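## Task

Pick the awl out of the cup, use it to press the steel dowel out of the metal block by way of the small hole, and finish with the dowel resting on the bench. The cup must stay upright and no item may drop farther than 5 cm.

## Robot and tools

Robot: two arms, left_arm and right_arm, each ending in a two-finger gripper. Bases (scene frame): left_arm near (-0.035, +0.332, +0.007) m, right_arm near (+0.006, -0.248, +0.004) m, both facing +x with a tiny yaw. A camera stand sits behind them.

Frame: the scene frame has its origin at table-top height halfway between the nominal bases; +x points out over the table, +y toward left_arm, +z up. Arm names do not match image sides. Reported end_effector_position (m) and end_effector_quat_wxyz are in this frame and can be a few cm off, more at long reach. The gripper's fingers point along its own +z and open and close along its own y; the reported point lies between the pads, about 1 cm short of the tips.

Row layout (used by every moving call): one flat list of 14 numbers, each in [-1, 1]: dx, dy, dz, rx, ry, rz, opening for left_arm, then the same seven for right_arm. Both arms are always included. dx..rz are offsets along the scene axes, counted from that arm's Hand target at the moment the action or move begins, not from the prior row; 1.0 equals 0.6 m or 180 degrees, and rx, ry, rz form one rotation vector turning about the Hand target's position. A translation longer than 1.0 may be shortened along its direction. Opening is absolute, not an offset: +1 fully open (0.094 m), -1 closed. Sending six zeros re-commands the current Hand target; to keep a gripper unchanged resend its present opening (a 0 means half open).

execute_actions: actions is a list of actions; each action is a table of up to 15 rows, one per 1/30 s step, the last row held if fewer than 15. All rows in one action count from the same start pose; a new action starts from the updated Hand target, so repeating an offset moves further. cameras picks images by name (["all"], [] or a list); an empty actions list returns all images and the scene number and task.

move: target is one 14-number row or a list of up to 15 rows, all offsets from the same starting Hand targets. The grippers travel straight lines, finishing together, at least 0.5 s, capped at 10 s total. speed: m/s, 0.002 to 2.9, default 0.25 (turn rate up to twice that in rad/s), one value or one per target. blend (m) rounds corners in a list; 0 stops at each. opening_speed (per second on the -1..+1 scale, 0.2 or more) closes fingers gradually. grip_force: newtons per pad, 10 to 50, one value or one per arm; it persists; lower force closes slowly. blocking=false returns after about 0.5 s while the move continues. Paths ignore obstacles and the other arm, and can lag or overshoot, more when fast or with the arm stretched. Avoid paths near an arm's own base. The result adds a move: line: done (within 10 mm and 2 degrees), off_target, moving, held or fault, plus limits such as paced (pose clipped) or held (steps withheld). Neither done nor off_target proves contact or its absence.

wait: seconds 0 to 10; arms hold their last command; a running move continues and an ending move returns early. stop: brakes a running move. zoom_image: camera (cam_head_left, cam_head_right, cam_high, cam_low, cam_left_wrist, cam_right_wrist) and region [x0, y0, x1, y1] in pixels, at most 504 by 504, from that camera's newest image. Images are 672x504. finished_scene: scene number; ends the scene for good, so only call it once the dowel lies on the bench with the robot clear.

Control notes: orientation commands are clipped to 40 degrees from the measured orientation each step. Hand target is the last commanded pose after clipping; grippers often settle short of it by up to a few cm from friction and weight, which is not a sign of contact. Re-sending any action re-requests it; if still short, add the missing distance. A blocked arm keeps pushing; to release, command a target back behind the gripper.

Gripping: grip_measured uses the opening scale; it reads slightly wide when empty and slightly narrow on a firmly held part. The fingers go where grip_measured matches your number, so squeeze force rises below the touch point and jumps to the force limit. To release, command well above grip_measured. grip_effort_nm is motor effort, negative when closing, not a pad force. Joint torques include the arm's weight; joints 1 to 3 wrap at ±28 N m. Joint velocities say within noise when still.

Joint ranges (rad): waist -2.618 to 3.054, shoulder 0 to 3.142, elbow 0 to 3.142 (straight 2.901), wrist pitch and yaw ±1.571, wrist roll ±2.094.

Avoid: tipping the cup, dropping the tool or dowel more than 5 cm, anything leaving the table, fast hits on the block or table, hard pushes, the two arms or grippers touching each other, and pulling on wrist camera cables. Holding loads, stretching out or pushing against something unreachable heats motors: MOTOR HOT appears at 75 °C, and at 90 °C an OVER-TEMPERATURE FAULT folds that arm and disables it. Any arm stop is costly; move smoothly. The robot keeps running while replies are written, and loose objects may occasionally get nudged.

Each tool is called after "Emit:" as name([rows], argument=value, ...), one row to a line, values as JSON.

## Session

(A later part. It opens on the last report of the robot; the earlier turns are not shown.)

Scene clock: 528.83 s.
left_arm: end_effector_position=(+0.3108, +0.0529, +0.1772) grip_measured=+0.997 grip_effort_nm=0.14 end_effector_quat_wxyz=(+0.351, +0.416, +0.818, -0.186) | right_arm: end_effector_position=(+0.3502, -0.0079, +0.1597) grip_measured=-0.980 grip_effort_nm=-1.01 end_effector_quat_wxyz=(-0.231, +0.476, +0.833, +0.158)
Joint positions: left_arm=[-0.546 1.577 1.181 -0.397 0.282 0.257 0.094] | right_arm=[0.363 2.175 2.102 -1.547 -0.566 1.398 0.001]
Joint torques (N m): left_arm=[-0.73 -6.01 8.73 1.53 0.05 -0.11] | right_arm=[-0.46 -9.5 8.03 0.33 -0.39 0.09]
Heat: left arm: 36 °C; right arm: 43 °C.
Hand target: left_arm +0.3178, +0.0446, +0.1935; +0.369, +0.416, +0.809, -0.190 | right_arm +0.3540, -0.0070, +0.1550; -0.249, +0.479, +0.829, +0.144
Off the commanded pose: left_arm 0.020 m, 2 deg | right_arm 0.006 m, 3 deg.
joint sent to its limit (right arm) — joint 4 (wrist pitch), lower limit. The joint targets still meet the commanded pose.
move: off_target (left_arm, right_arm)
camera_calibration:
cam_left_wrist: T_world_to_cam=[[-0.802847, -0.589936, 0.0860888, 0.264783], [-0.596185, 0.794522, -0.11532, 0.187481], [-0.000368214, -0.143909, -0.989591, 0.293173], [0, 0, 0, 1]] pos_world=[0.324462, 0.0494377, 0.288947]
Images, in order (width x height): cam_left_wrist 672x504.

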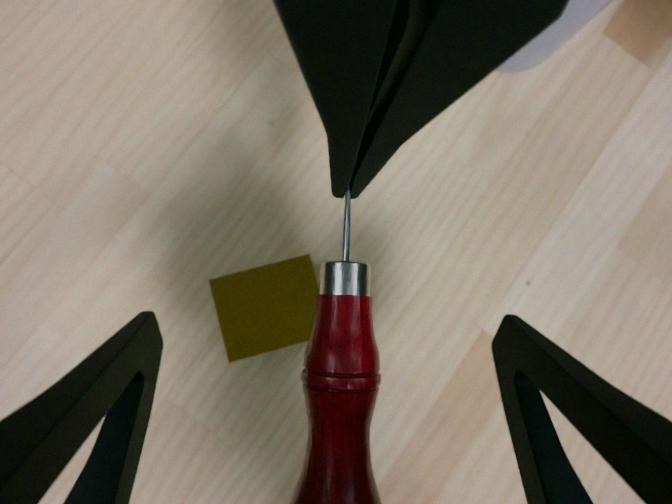

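Emit:
move(target=[0,0,0,0,0,0,-0.35,0,0,0,0,0,0,-1], opening_speed=0.8)

Emit:
move(target=[0,0,0,0,0,0,-0.9,0,0,0,0,0,0,-1], opening_speed=0.25, cameras=["cam_left_wrist","cam_low","cam_head_left"])

Scene clock: 536.37 s.
left_arm: end_effector_position=(+0.3108, +0.0529, +0.1771) grip_measured=-0.347 grip_effort_nm=-0.16 end_effector_quat_wxyz=(+0.351, +0.416, +0.818, -0.186) | right_arm: end_effector_position=(+0.3502, -0.0079, +0.1597) grip_measured=-0.980 grip_effort_nm=-1.01 end_effector_quat_wxyz=(-0.231, +0.476, +0.833, +0.158)
Joint positions: left_arm=[-0.546 1.578 1.181 -0.397 0.282 0.257 0.031] | right_arm=[0.363 2.175 2.102 -1.547 -0.566 1.398 0.001]
Joint torques (N m): left_arm=[-0.7 -6.01 8.95 1.59 0.07 -0.11] | right_arm=[-0.44 -9.51 8.08 0.33 -0.41 0.07]
Heat: left arm: 37 °C; right arm: 43 °C.
Hand target: left_arm +0.3178, +0.0446, +0.1933; +0.369, +0.416, +0.809, -0.190 | right_arm +0.3540, -0.0070, +0.1550; -0.249, +0.479, +0.829, +0.144
Off the commanded pose: left_arm 0.020 m, 2 deg | right_arm 0.006 m, 3 deg.
joint sent to its limit (right arm) — joint 4 (wrist pitch), lower limit. The joint targets still meet the commanded pose.
move: off_target (left_arm, right_arm)

Scene clock: 538.77 s.
left_arm: end_effector_position=(+0.3108, +0.0529, +0.1771) grip_measured=-0.588 grip_effort_nm=-1.04 end_effector_quat_wxyz=(+0.351, +0.416, +0.818, -0.186) | right_arm: end_effector_position=(+0.3502, -0.0079, +0.1597) grip_measured=-0.980 grip_effort_nm=-1.01 end_effector_quat_wxyz=(-0.231, +0.477, +0.833, +0.158)
Joint positions: left_arm=[-0.546 1.578 1.181 -0.397 0.282 0.257 0.019] | right_arm=[0.363 2.175 2.102 -1.547 -0.566 1.399 0.001]
Joint torques (N m): left_arm=[-0.59 -5.98 8.85 1.58 0.05 -0.07] | right_arm=[-0.49 -9.39 8.08 0.31 -0.43 0.07]
Heat: left arm: 37 °C; right arm: 43 °C.
Hand target: left_arm +0.3178, +0.0446, +0.1933; +0.369, +0.416, +0.809, -0.190 | right_arm +0.3540, -0.0071, +0.1550; -0.249, +0.479, +0.829, +0.144
Off the commanded pose: left_arm 0.020 m, 2 deg | right_arm 0.006 m, 3 deg.
joint sent to its limit (right arm) — joint 4 (wrist pitch), lower limit. The joint targets still meet the commanded pose.
move: off_target (left_arm, right_arm)
camera_calibration:
cam_left_wrist: T_world_to_cam=[[-0.802785, -0.590002, 0.0862234, 0.264744], [-0.596269, 0.794509, -0.114976, 0.187386], [-0.000669121, -0.143713, -0.989619, 0.293072], [0, 0, 0, 1]] pos_world=[0.324462, 0.0494379, 0.288747]
Images, in order (width x height): cam_head_left 672x504, cam_low 672x504, cam_left_wrist 672x504.

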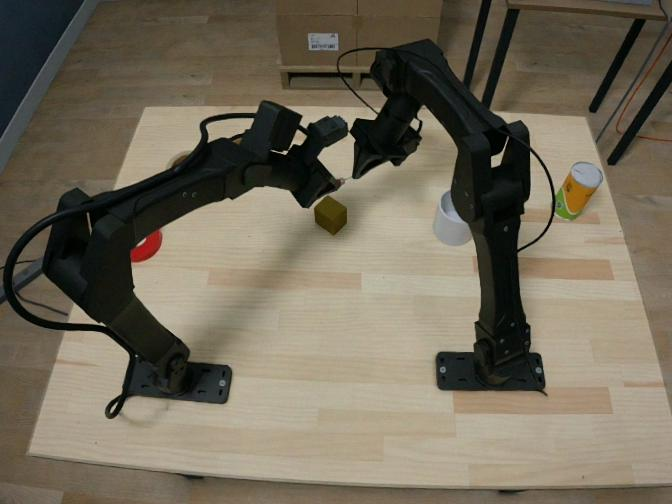

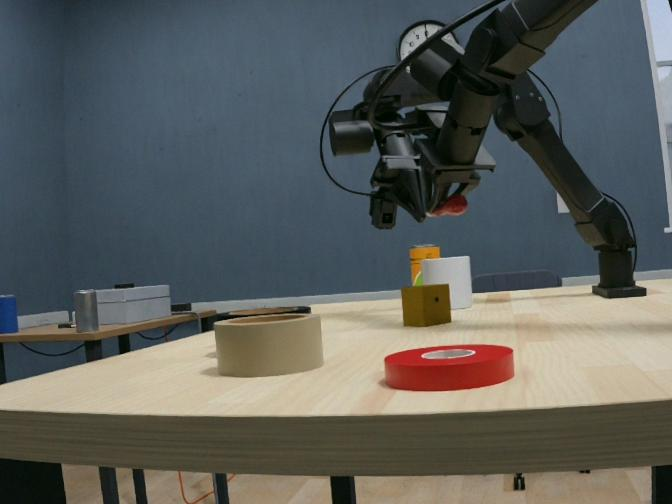

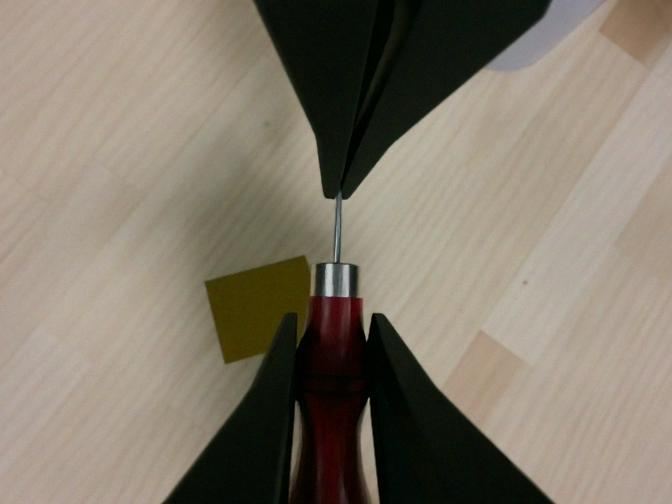

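Emit:
move([
  [0,0,0,0,0,0,-0.9,0,0,0,0,0,0,-0.5],
  [0,0,0,0,0,0,-0.9,0.024,-0.041,0.06,0,0,0,-0.5],
  [0,0,0,0,0,0,-0.9,0.04,-0.09,0.06,0,0,0,0.3],
], speed=[0.05,0.1,0.15], opening_speed=0.6, cameras=["cam_left_wrist","cam_low","cam_head_left"])

Emit:
zoom_image(camera="cam_low", region=[390, 170, 490, 240])

Scene clock: 548.80 s.
left_arm: end_effector_position=(+0.3108, +0.0529, +0.1771) grip_measured=-0.588 grip_effort_nm=-1.04 end_effector_quat_wxyz=(+0.351, +0.416, +0.818, -0.186) | right_arm: end_effector_position=(+0.3829, -0.0591, +0.1780) grip_measured=+0.297 grip_effort_nm=0.16 end_effector_quat_wxyz=(-0.201, +0.507, +0.813, +0.203)
Joint positions: left_arm=[-0.546 1.578 1.181 -0.397 0.282 0.257 0.019] | right_arm=[0.214 2.143 2.119 -1.547 -0.579 1.341 0.061]
Joint torques (N m): left_arm=[-0.49 -5.87 8.83 1.54 0.04 -0.09] | right_arm=[-0.16 -15.06 5.72 0.42 -0.3 -0.05]
Heat: left arm: 37 °C; right arm: 42 °C.
Hand target: left_arm +0.3178, +0.0446, +0.1933; +0.369, +0.416, +0.809, -0.190 | right_arm +0.3780, -0.0611, +0.1909; -0.249, +0.479, +0.829, +0.143
Off the commanded pose: left_arm 0.020 m, 2 deg | right_arm 0.014 m, 9 deg.
joint sent to its limit (right arm) — joint 4 (wrist pitch), lower limit. The joint targets are off in orientation, not in position.
move: off_target (left_arm, right_arm); target 3's new opening was sent with right_arm's hand 0.014 m and 9 deg from that target
camera_calibration:
cam_left_wrist: T_world_to_cam=[[-0.802785, -0.590002, 0.0862234, 0.264744], [-0.596269, 0.794509, -0.114976, 0.187386], [-0.000669121, -0.143713, -0.989619, 0.293072], [0, 0, 0, 1]] pos_world=[0.324462, 0.0494379, 0.288747]
Images, in order (width x height): cam_head_left 672x504, cam_low 672x504, cam_left_wrist 672x504.

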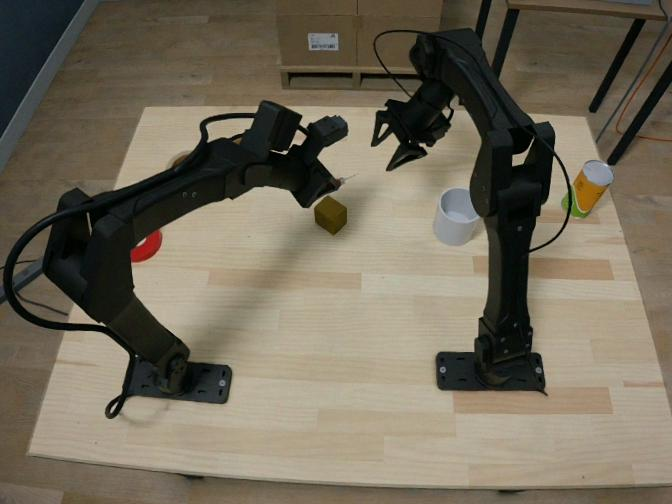

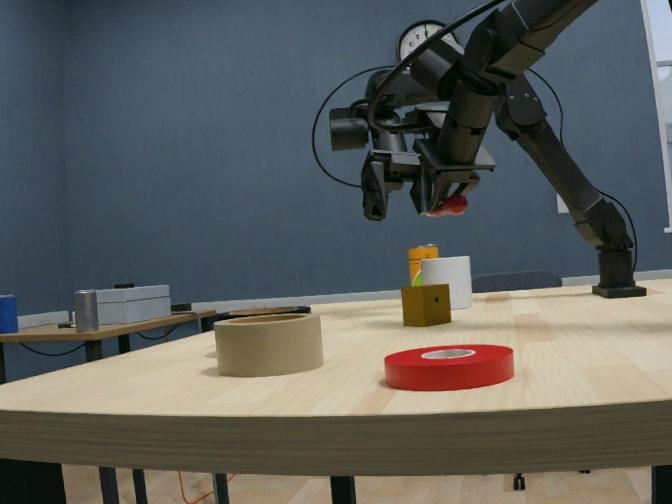

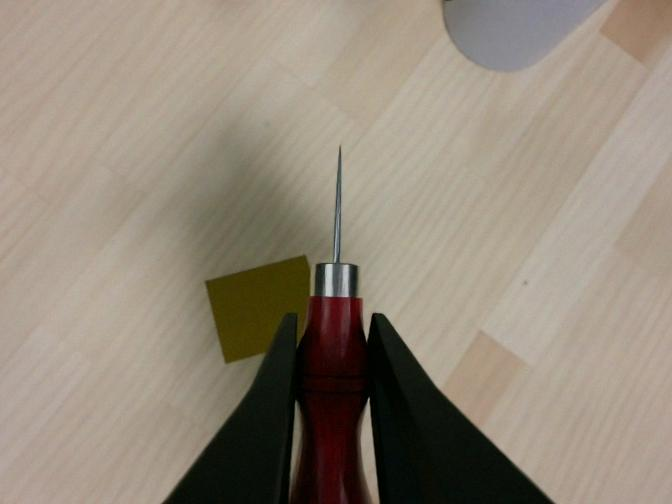

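Scaled by 5.040 from the camera's 672x504 image, which has a finer 960x720 frame.

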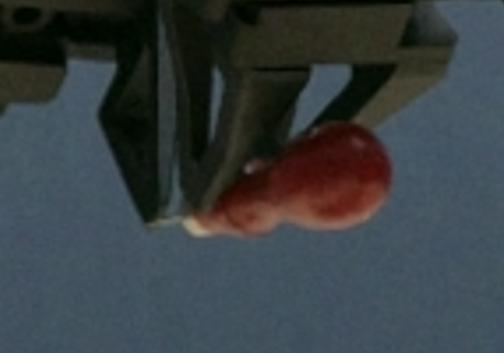

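Emit:
move([
  [-0.143,0.1285,-0.0952,0,0,0.0889,-0.9,0,0,0,0,0,0,0.9],
  [-0.143,0.1285,-0.0952,0,0,0.0889,-0.9,-0.0392,0.1747,-0.1432,-0.0798,-0.0644,0.0953,0.9],
], speed=0.2, blend=[0.03,0], cameras=["cam_left_wrist","cam_right_wrist","cam_low","cam_head_left","cam_head_right"])

Scene clock: 570.70 s.
left_arm: end_effector_position=(+0.2303, +0.1239, +0.1293) grip_measured=-0.588 grip_effort_nm=-1.04 end_effector_quat_wxyz=(+0.374, +0.304, +0.866, -0.132) | right_arm: end_effector_position=(+0.3521, +0.0458, +0.1153) grip_measured=+0.897 grip_effort_nm=0.16 end_effector_quat_wxyz=(-0.113, +0.361, +0.923, +0.071)
Joint positions: left_arm=[-0.639 1.146 0.643 -0.251 0.013 0.01 0.019] | right_arm=[0.585 2.358 2.318 -1.543 -0.268 1.341 0.089]
Joint torques (N m): left_arm=[-0.72 -4.27 5.08 1.92 -0.12 -0.15] | right_arm=[-0.09 -10.45 7.86 0.36 -0.07 -0.02]
Motor temperatures (°C): left_arm=[22 27 37 35 24 22 23] | right_arm=[23 41 40 27 23 25 27]
Heat: left arm: 37 °C; right arm: 41 °C.
Hand target: left_arm +0.2320, +0.1216, +0.1364; +0.392, +0.300, +0.859, -0.137 | right_arm +0.3546, +0.0437, +0.1051; -0.121, +0.361, +0.923, +0.048
Off the commanded pose: left_arm 0.007 m, 2 deg | right_arm 0.011 m, 3 deg.
joint sent to its limit (right arm) — joint 4 (wrist pitch), lower limit. The joint targets still meet the commanded pose.
move: off_target (right_arm); blend cut to 0 m at target 1
camera_calibration:
cam_left_wrist: T_world_to_cam=[[-0.616901, -0.783498, 0.0745932, 0.228794], [-0.785772, 0.607754, -0.114879, 0.144361], [0.0446729, -0.129482, -0.990575, 0.243816], [0, 0, 0, 1]] pos_world=[0.243686, 0.123093, 0.241036]
cam_right_wrist: T_world_to_cam=[[-0.619441, -0.784796, -0.0196954, 0.256275], [-0.455101, 0.338544, 0.823572, 0.0749311], [-0.639668, 0.519118, -0.56687, 0.373609], [0, 0, 0, 1]] pos_world=[0.431834, -0.018191, 0.155124]
Images, in order (width x height): cam_head_left 672x504, cam_head_right 672x504, cam_low 672x504, cam_left_wrist 672x504, cam_right_wrist 672x504.

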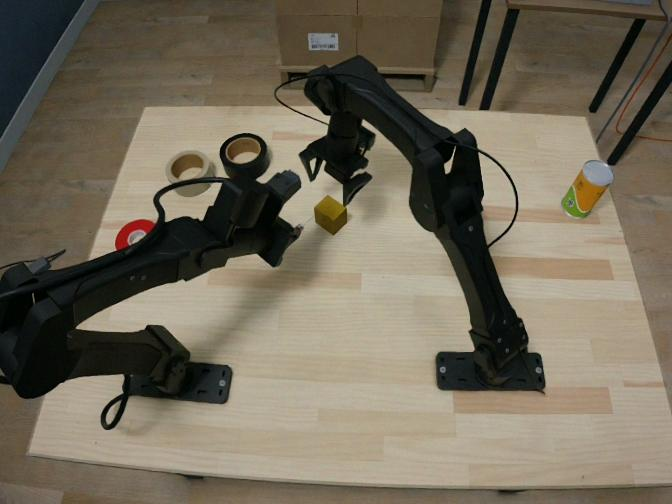

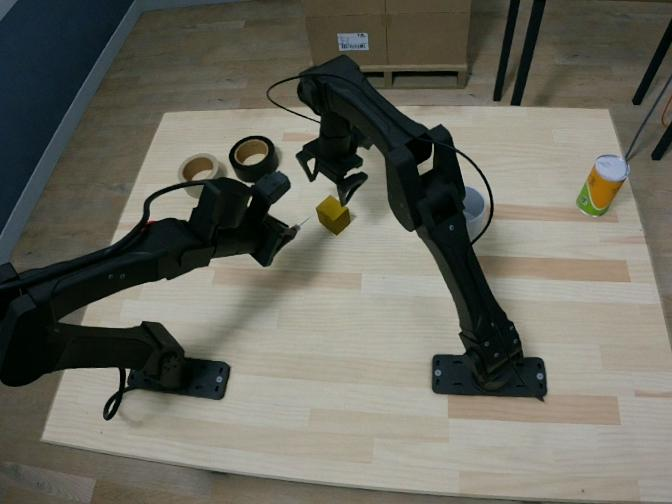

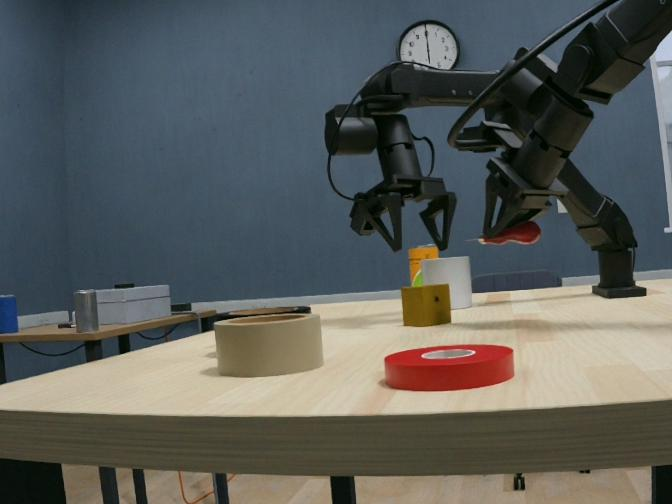

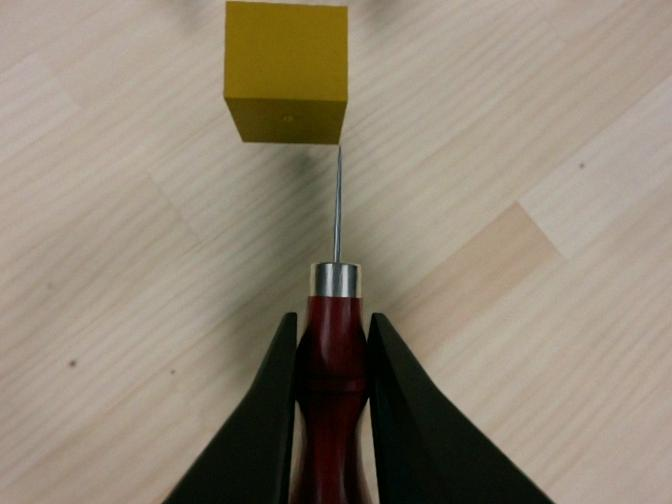

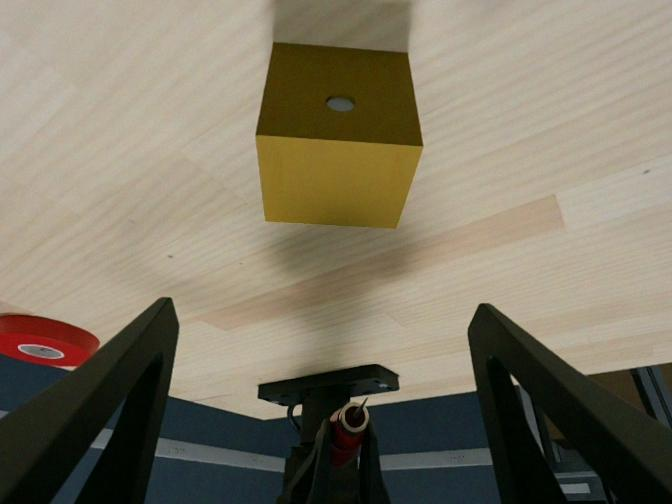

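Emit:
move([
  [0,0,0,0,0,0,-0.9,-0.001,0.0015,-0.145,0,0,0,0.9],
  [0,0,0,0,0,0,-0.9,-0.001,0.0015,-0.145,0,0,0,0.1],
], speed=0.12, opening_speed=0.7, cameras=["cam_left_wrist","cam_right_wrist","cam_head_left","cam_head_right"])

Emit:
zoom_image(camera="cam_left_wrist", region=[200, 0, 400, 170])

Emit:
zoom_image(camera="cam_head_left", region=[270, 180, 370, 270])

Emit:
zoom_image(camera="cam_head_right", region=[270, 180, 370, 270])

Scene clock: 592.53 s.
left_arm: end_effector_position=(+0.2303, +0.1239, +0.1293) grip_measured=-0.588 grip_effort_nm=-1.04 end_effector_quat_wxyz=(+0.374, +0.304, +0.866, -0.132) | right_arm: end_effector_position=(+0.3556, +0.0471, +0.0362) grip_measured=+0.156 grip_effort_nm=-0.99 end_effector_quat_wxyz=(-0.115, +0.362, +0.923, +0.064)
Joint positions: left_arm=[-0.639 1.146 0.643 -0.251 0.013 0.01 0.019] | right_arm=[0.585 2.374 2.032 -1.254 -0.262 1.341 0.054]
Joint torques (N m): left_arm=[-0.85 -4.29 4.88 1.94 -0.1 -0.14] | right_arm=[0.06 -10.74 5.7 0.61 -0.07 -0.04]
Motor temperatures (°C): left_arm=[22 27 36 37 24 22 24] | right_arm=[23 36 41 27 23 25 27]
Heat: left arm: 37 °C; right arm: 41 °C.
Hand target: left_arm +0.2320, +0.1216, +0.1364; +0.392, +0.300, +0.859, -0.137 | right_arm +0.3539, +0.0445, +0.0180; -0.121, +0.361, +0.923, +0.048
Off the commanded pose: left_arm 0.008 m, 2 deg | right_arm 0.018 m, 2 deg.
move: off_target (right_arm); target 2's new opening was sent with right_arm's hand 0.019 m and 2 deg from that target
camera_calibration:
cam_left_wrist: T_world_to_cam=[[-0.616901, -0.783498, 0.0745932, 0.228794], [-0.785772, 0.607754, -0.114879, 0.144361], [0.0446729, -0.129482, -0.990575, 0.243816], [0, 0, 0, 1]] pos_world=[0.243686, 0.123093, 0.241036]
cam_right_wrist: T_world_to_cam=[[-0.619428, -0.785032, -0.00574422, 0.257305], [-0.448824, 0.348121, 0.823024, 0.138548], [-0.644101, 0.512382, -0.567977, 0.332326], [0, 0, 0, 1]] pos_world=[0.435617, -0.0165167, 0.0762028]
Images, in order (width x height): cam_head_left 672x504, cam_head_right 672x504, cam_left_wrist 672x504, cam_right_wrist 672x504.

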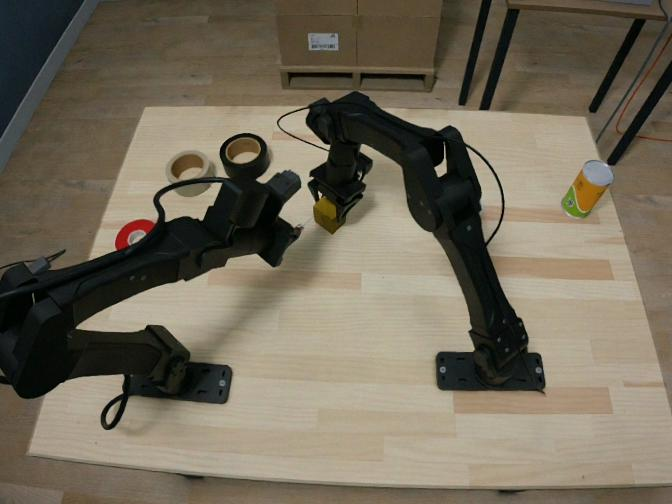

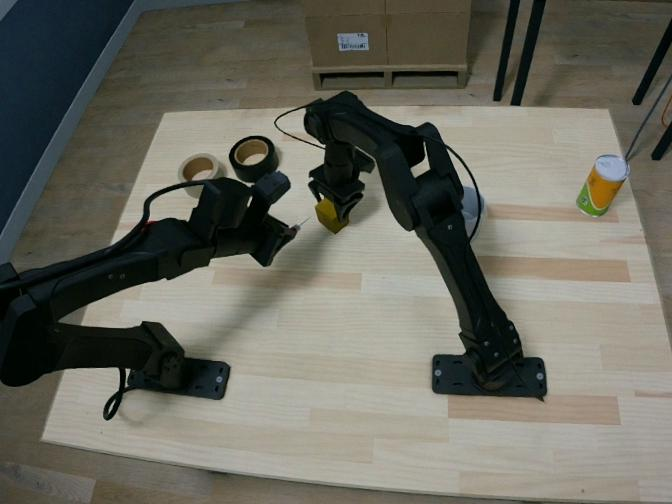

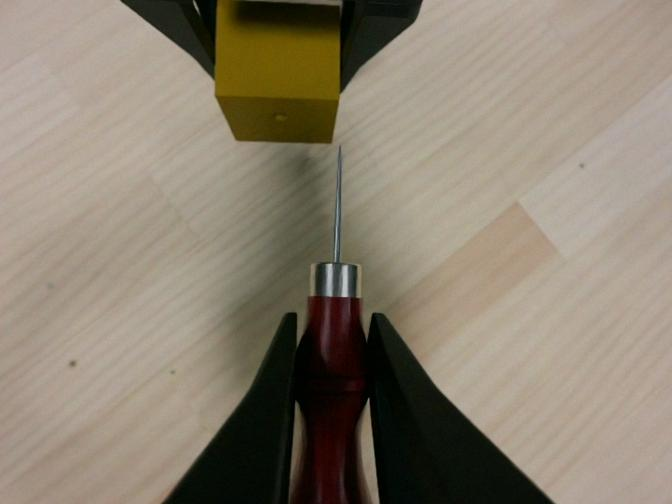

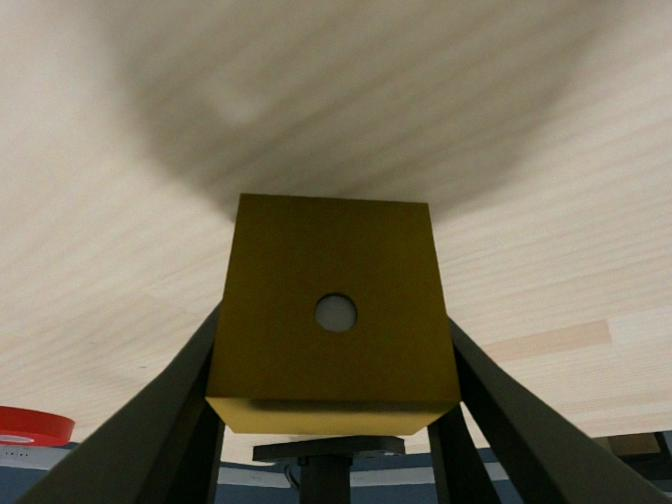

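Scaled by 2.520 from the camera's 672x504 image, which has a finer 960x720 frame.

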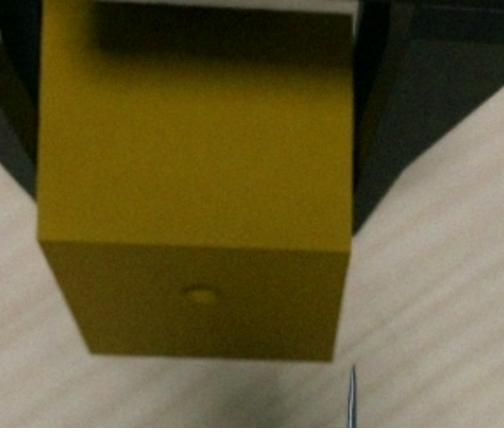

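Scaled by 5.040 from the camera's 672x504 image, which has a finer 960x720 frame.

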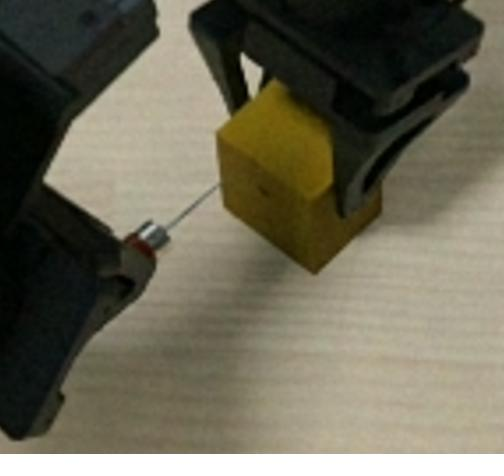

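Scaled by 5.040 from the camera's 672x504 image, which has a finer 960x720 frame.

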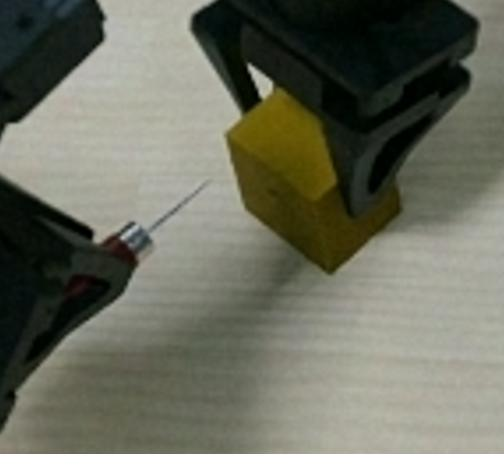

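Emit:
move([
  [0,0,0,0,0,0,-0.9,0,0,-0.0833,0,0,0,0.1],
  [0.0508,-0.0057,-0.1,0,0,0.0111,-0.9,-0.0248,0.0223,-0.0833,0.0297,0.033,0,0.1],
], speed=[0.1,0.12], cameras=["cam_left_wrist","cam_right_wrist","cam_head_left","cam_head_right"])

Emit:
zoom_image(camera="cam_left_wrist", region=[220, 20, 420, 190])

Emit:
zoom_image(camera="cam_head_left", region=[270, 180, 370, 270])

Emit:
zoom_image(camera="cam_head_right", region=[270, 180, 370, 270])

Scene clock: 607.50 s.
left_arm: end_effector_position=(+0.2594, +0.1175, +0.0762) grip_measured=-0.588 grip_effort_nm=-1.04 end_effector_quat_wxyz=(+0.386, +0.288, +0.867, -0.129) | right_arm: end_effector_position=(+0.3530, +0.0472, +0.0334) grip_measured=+0.156 grip_effort_nm=-1.01 end_effector_quat_wxyz=(-0.146, +0.368, +0.913, +0.102)
Joint positions: left_arm=[-0.604 1.376 0.542 0.103 0.013 0.01 0.019] | right_arm=[0.553 2.337 1.936 -1.175 -0.357 1.33 0.054]
Joint torques (N m): left_arm=[0.61 -3.44 4.19 1.86 -0.04 0] | right_arm=[1.76 -3.41 2.86 1.32 -0.5 -0.14]
Heat: left arm: 37 °C; right arm: 40 °C.
Hand target: left_arm +0.2624, +0.1182, +0.0763; +0.394, +0.285, +0.864, -0.130 | right_arm +0.3389, +0.0580, -0.0319; -0.186, +0.357, +0.912, +0.072
Off the commanded pose: left_arm 0.003 m, 1 deg | right_arm 0.068 m, 6 deg.
move: off_target (right_arm)
camera_calibration:
cam_left_wrist: T_world_to_cam=[[-0.590415, -0.803661, 0.074427, 0.24123], [-0.804287, 0.57816, -0.137307, 0.174932], [0.0673174, -0.140929, -0.987728, 0.184402], [0, 0, 0, 1]] pos_world=[0.270708, 0.118716, 0.188205]
cam_right_wrist: T_world_to_cam=[[-0.638579, -0.767468, -0.0566551, 0.263405], [-0.413908, 0.280465, 0.866037, 0.12904], [-0.648765, 0.576483, -0.49676, 0.325208], [0, 0, 0, 1]] pos_world=[0.4326, -0.021513, 0.06472]
Images, in order (width x height): cam_head_left 672x504, cam_head_right 672x504, cam_left_wrist 672x504, cam_right_wrist 672x504.

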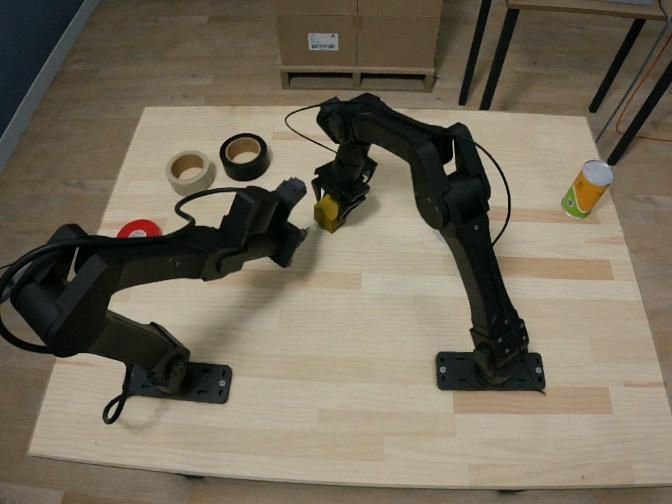

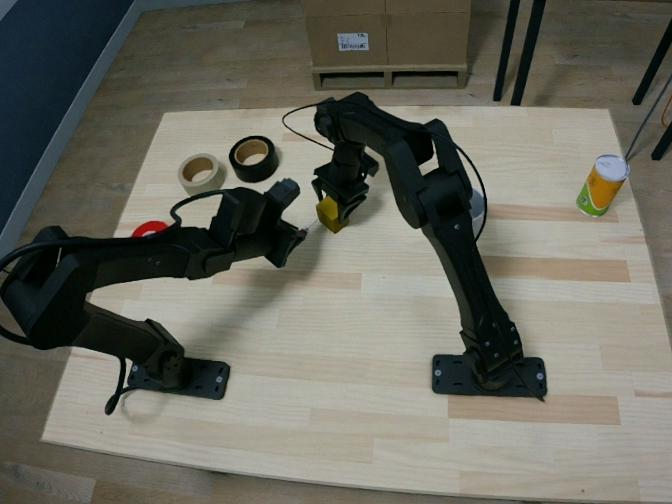

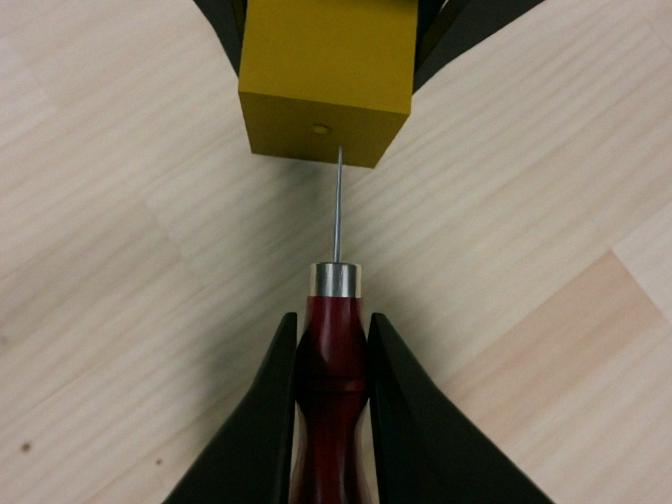

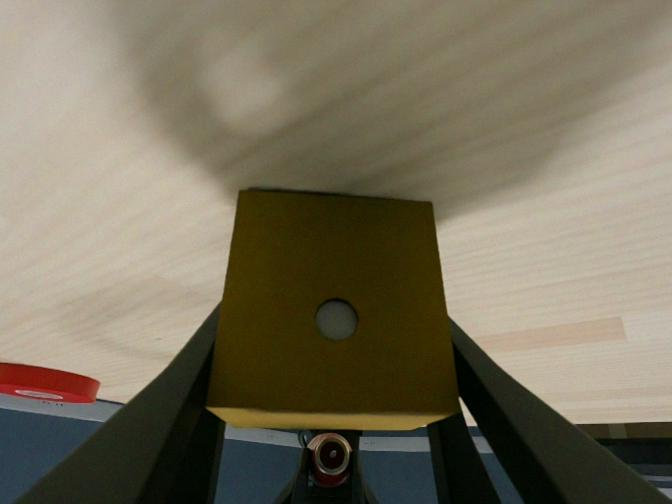

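Scaled by 2.520 from the camera's 672x504 image, which has a finer 960x720 frame.

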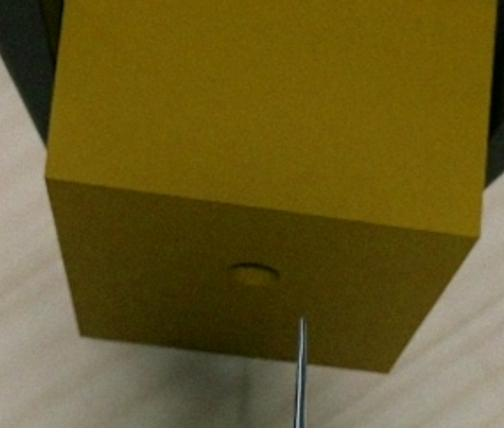

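Scaled by 5.040 from the camera's 672x504 image, which has a finer 960x720 frame.

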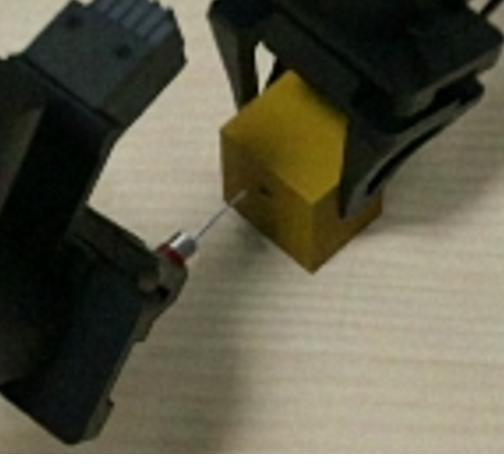

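Scaled by 5.040 from the camera's 672x504 image, which has a finer 960x720 frame.

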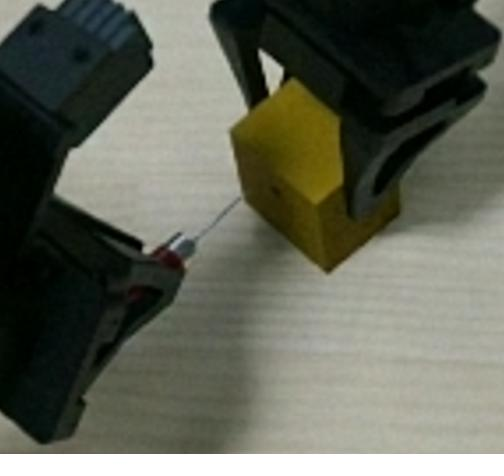

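Emit:
move(target=[0.0095,0.0105,-0.07,0,0,-0.0167,-0.9,0,0,0,0,0,0,0.1], speed=0.1, cameras=["cam_left_wrist","cam_head_left","cam_head_right"])

Emit:
zoom_image(camera="cam_left_wrist", region=[220, 20, 420, 190])

Emit:
zoom_image(camera="cam_head_left", region=[280, 190, 360, 260])

Emit:
zoom_image(camera="cam_head_right", region=[280, 190, 360, 260])

Scene clock: 654.73 s.
left_arm: end_effector_position=(+0.2661, +0.1243, +0.0337) grip_measured=-0.588 grip_effort_nm=-1.04 end_effector_quat_wxyz=(+0.383, +0.305, +0.861, -0.138) | right_arm: end_effector_position=(+0.3530, +0.0472, +0.0334) grip_measured=+0.156 grip_effort_nm=-1.01 end_effector_quat_wxyz=(-0.146, +0.368, +0.913, +0.102)
Joint positions: left_arm=[-0.537 1.543 0.461 0.346 0.096 0.08 0.019] | right_arm=[0.553 2.337 1.936 -1.175 -0.357 1.33 0.054]
Joint torques (N m): left_arm=[0.49 -3.77 3.56 1.89 0.11 0.05] | right_arm=[1.68 -3.51 2.77 1.34 -0.47 -0.15]
Motor temperatures (°C): left_arm=[22 26 35 39 24 22 24] | right_arm=[23 30 37 28 23 25 28]
Heat: left arm: 39 °C; right arm: 37 °C.
Hand target: left_arm +0.2681, +0.1246, +0.0343; +0.391, +0.307, +0.856, -0.140 | right_arm +0.3389, +0.0580, -0.0319; -0.186, +0.357, +0.912, +0.072
Off the commanded pose: left_arm 0.002 m, 1 deg | right_arm 0.068 m, 6 deg.
move: off_target (right_arm)
camera_calibration:
cam_left_wrist: T_world_to_cam=[[-0.6234, -0.778016, 0.0778649, 0.259172], [-0.779715, 0.611123, -0.136283, 0.159886], [0.0584451, -0.145671, -0.987605, 0.145908], [0, 0, 0, 1]] pos_world=[0.277706, 0.125184, 0.145709]
Images, in order (width x height): cam_head_left 672x504, cam_head_right 672x504, cam_left_wrist 672x504.

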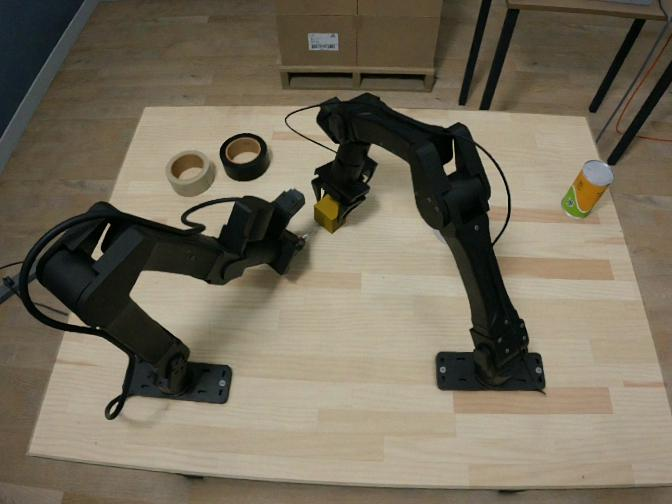

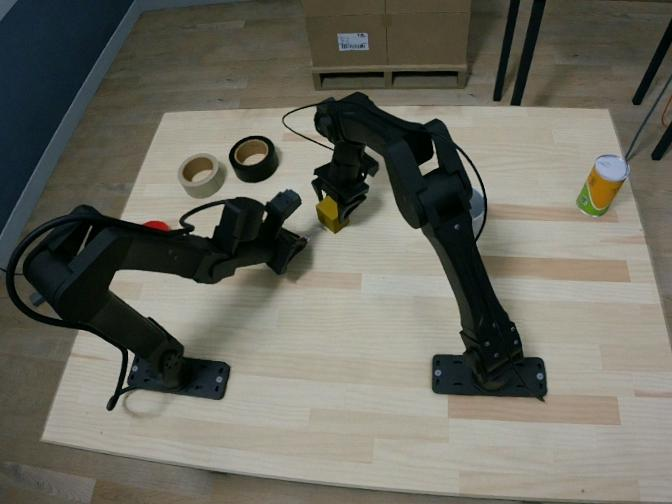

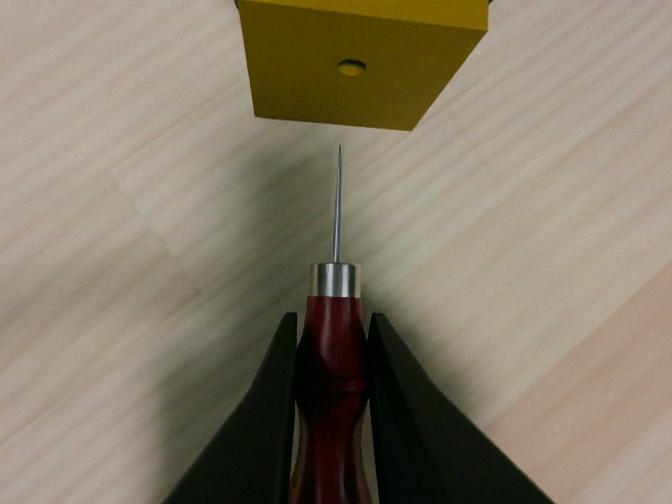

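Scaled by 2.520 from the camera's 672x504 image, which has a finer 960x720 frame.

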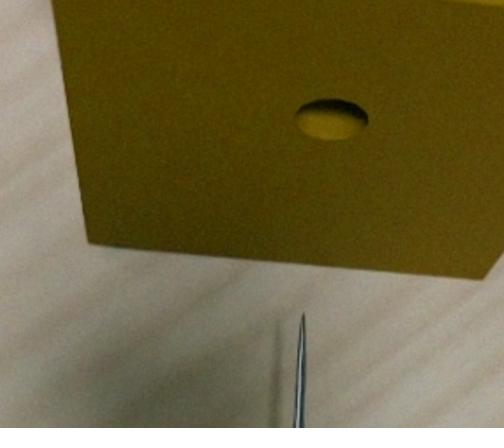

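Scaled by 6.300 from the camera's 672x504 image, which has a finer 960x720 frame.

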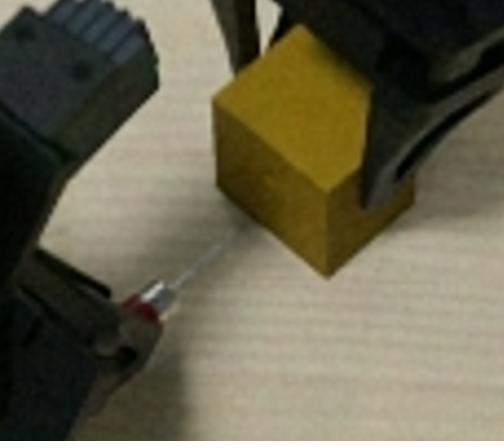

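Scaled by 6.300 from the camera's 672x504 image, which has a finer 960x720 frame.

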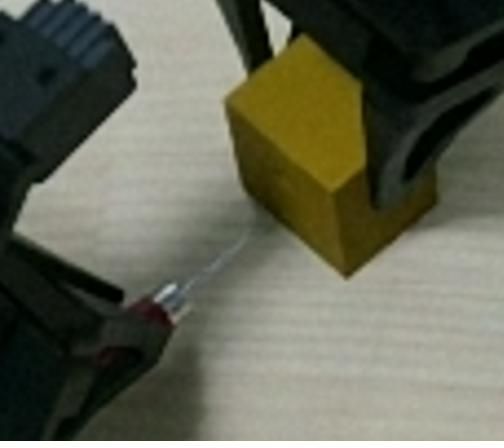

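Emit:
move(target=[0.022,-0.0245,0.0033,0,0,0,-0.9,0,0,0,0,0,0,0.1], speed=0.04, cameras=["cam_left_wrist","cam_head_left","cam_head_right"])

Emit:
zoom_image(camera="cam_left_wrist", region=[240, 20, 440, 190])

Emit:
zoom_image(camera="cam_head_left", region=[280, 190, 360, 260])

Emit:
zoom_image(camera="cam_head_right", region=[280, 190, 360, 260])

Scene clock: 688.40 s.
left_arm: end_effector_position=(+0.2701, +0.1187, +0.0249) grip_measured=-0.588 grip_effort_nm=-1.04 end_effector_quat_wxyz=(+0.372, +0.309, +0.865, -0.137) | right_arm: end_effector_position=(+0.3530, +0.0472, +0.0334) grip_measured=+0.156 grip_effort_nm=-1.01 end_effector_quat_wxyz=(-0.146, +0.368, +0.913, +0.102)
Joint positions: left_arm=[-0.544 1.602 0.493 0.348 0.095 0.08 0.019] | right_arm=[0.553 2.337 1.936 -1.175 -0.357 1.33 0.054]
Joint torques (N m): left_arm=[-0.76 -4.52 6.5 1.74 -0.01 -0.12] | right_arm=[1.7 -3.33 2.77 1.34 -0.51 -0.15]
Heat: left arm: 39 °C; right arm: 37 °C.
Hand target: left_arm +0.2813, +0.1099, +0.0362; +0.391, +0.307, +0.856, -0.140 | right_arm +0.3389, +0.0580, -0.0319; -0.186, +0.357, +0.912, +0.072
Off the commanded pose: left_arm 0.018 m, 2 deg | right_arm 0.068 m, 6 deg.
move: off_target (left_arm, right_arm)
camera_calibration:
cam_left_wrist: T_world_to_cam=[[-0.627013, -0.774874, 0.08015, 0.25863], [-0.778097, 0.617981, -0.112538, 0.163351], [0.0376718, -0.132927, -0.99041, 0.140337], [0, 0, 0, 1]] pos_world=[0.283981, 0.118113, 0.136645]
Images, in order (width x height): cam_head_left 672x504, cam_head_right 672x504, cam_left_wrist 672x504.

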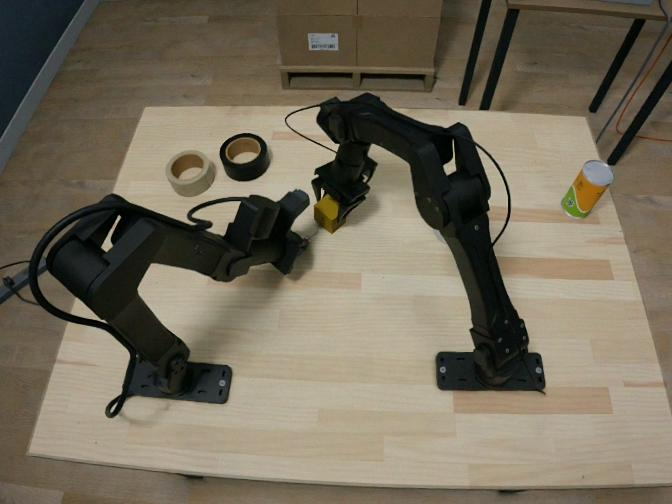

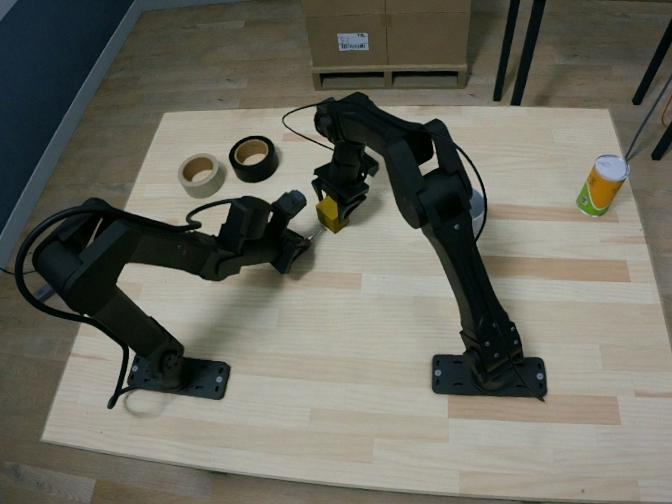

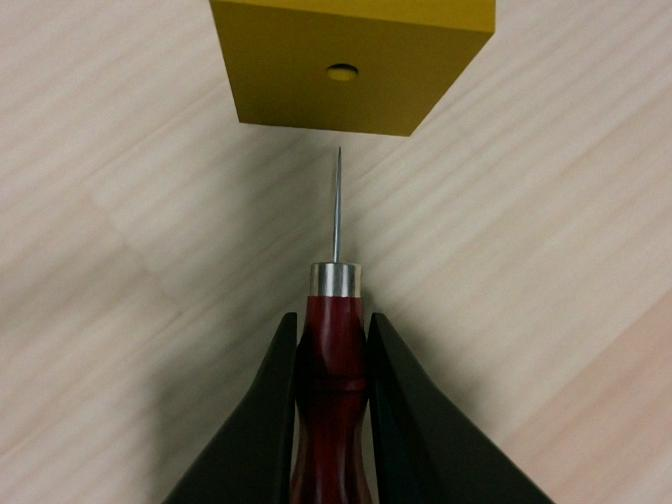

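Scaled by 2.520 from the camera's 672x504 image, which has a finer 960x720 frame.

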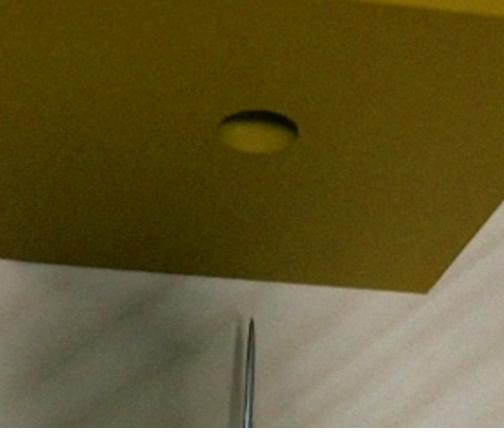

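Scaled by 6.300 from the camera's 672x504 image, which has a finer 960x720 frame.

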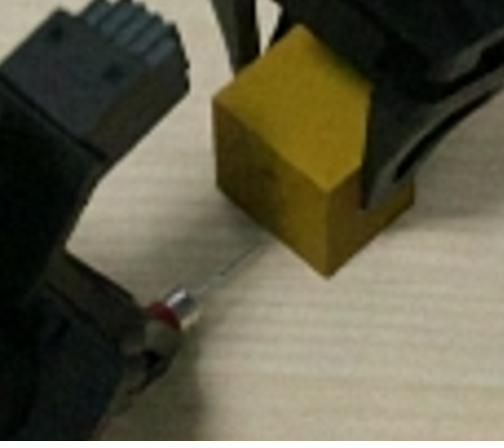

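Scaled by 6.300 from the camera's 672x504 image, which has a finer 960x720 frame.

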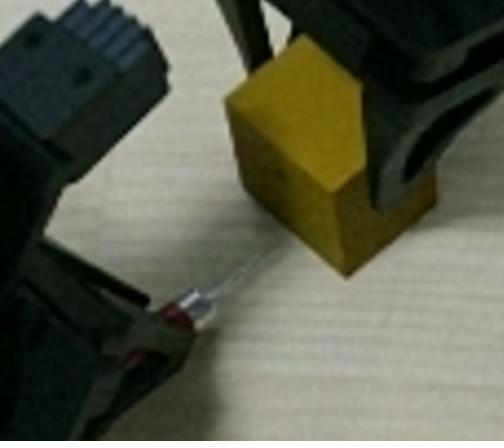

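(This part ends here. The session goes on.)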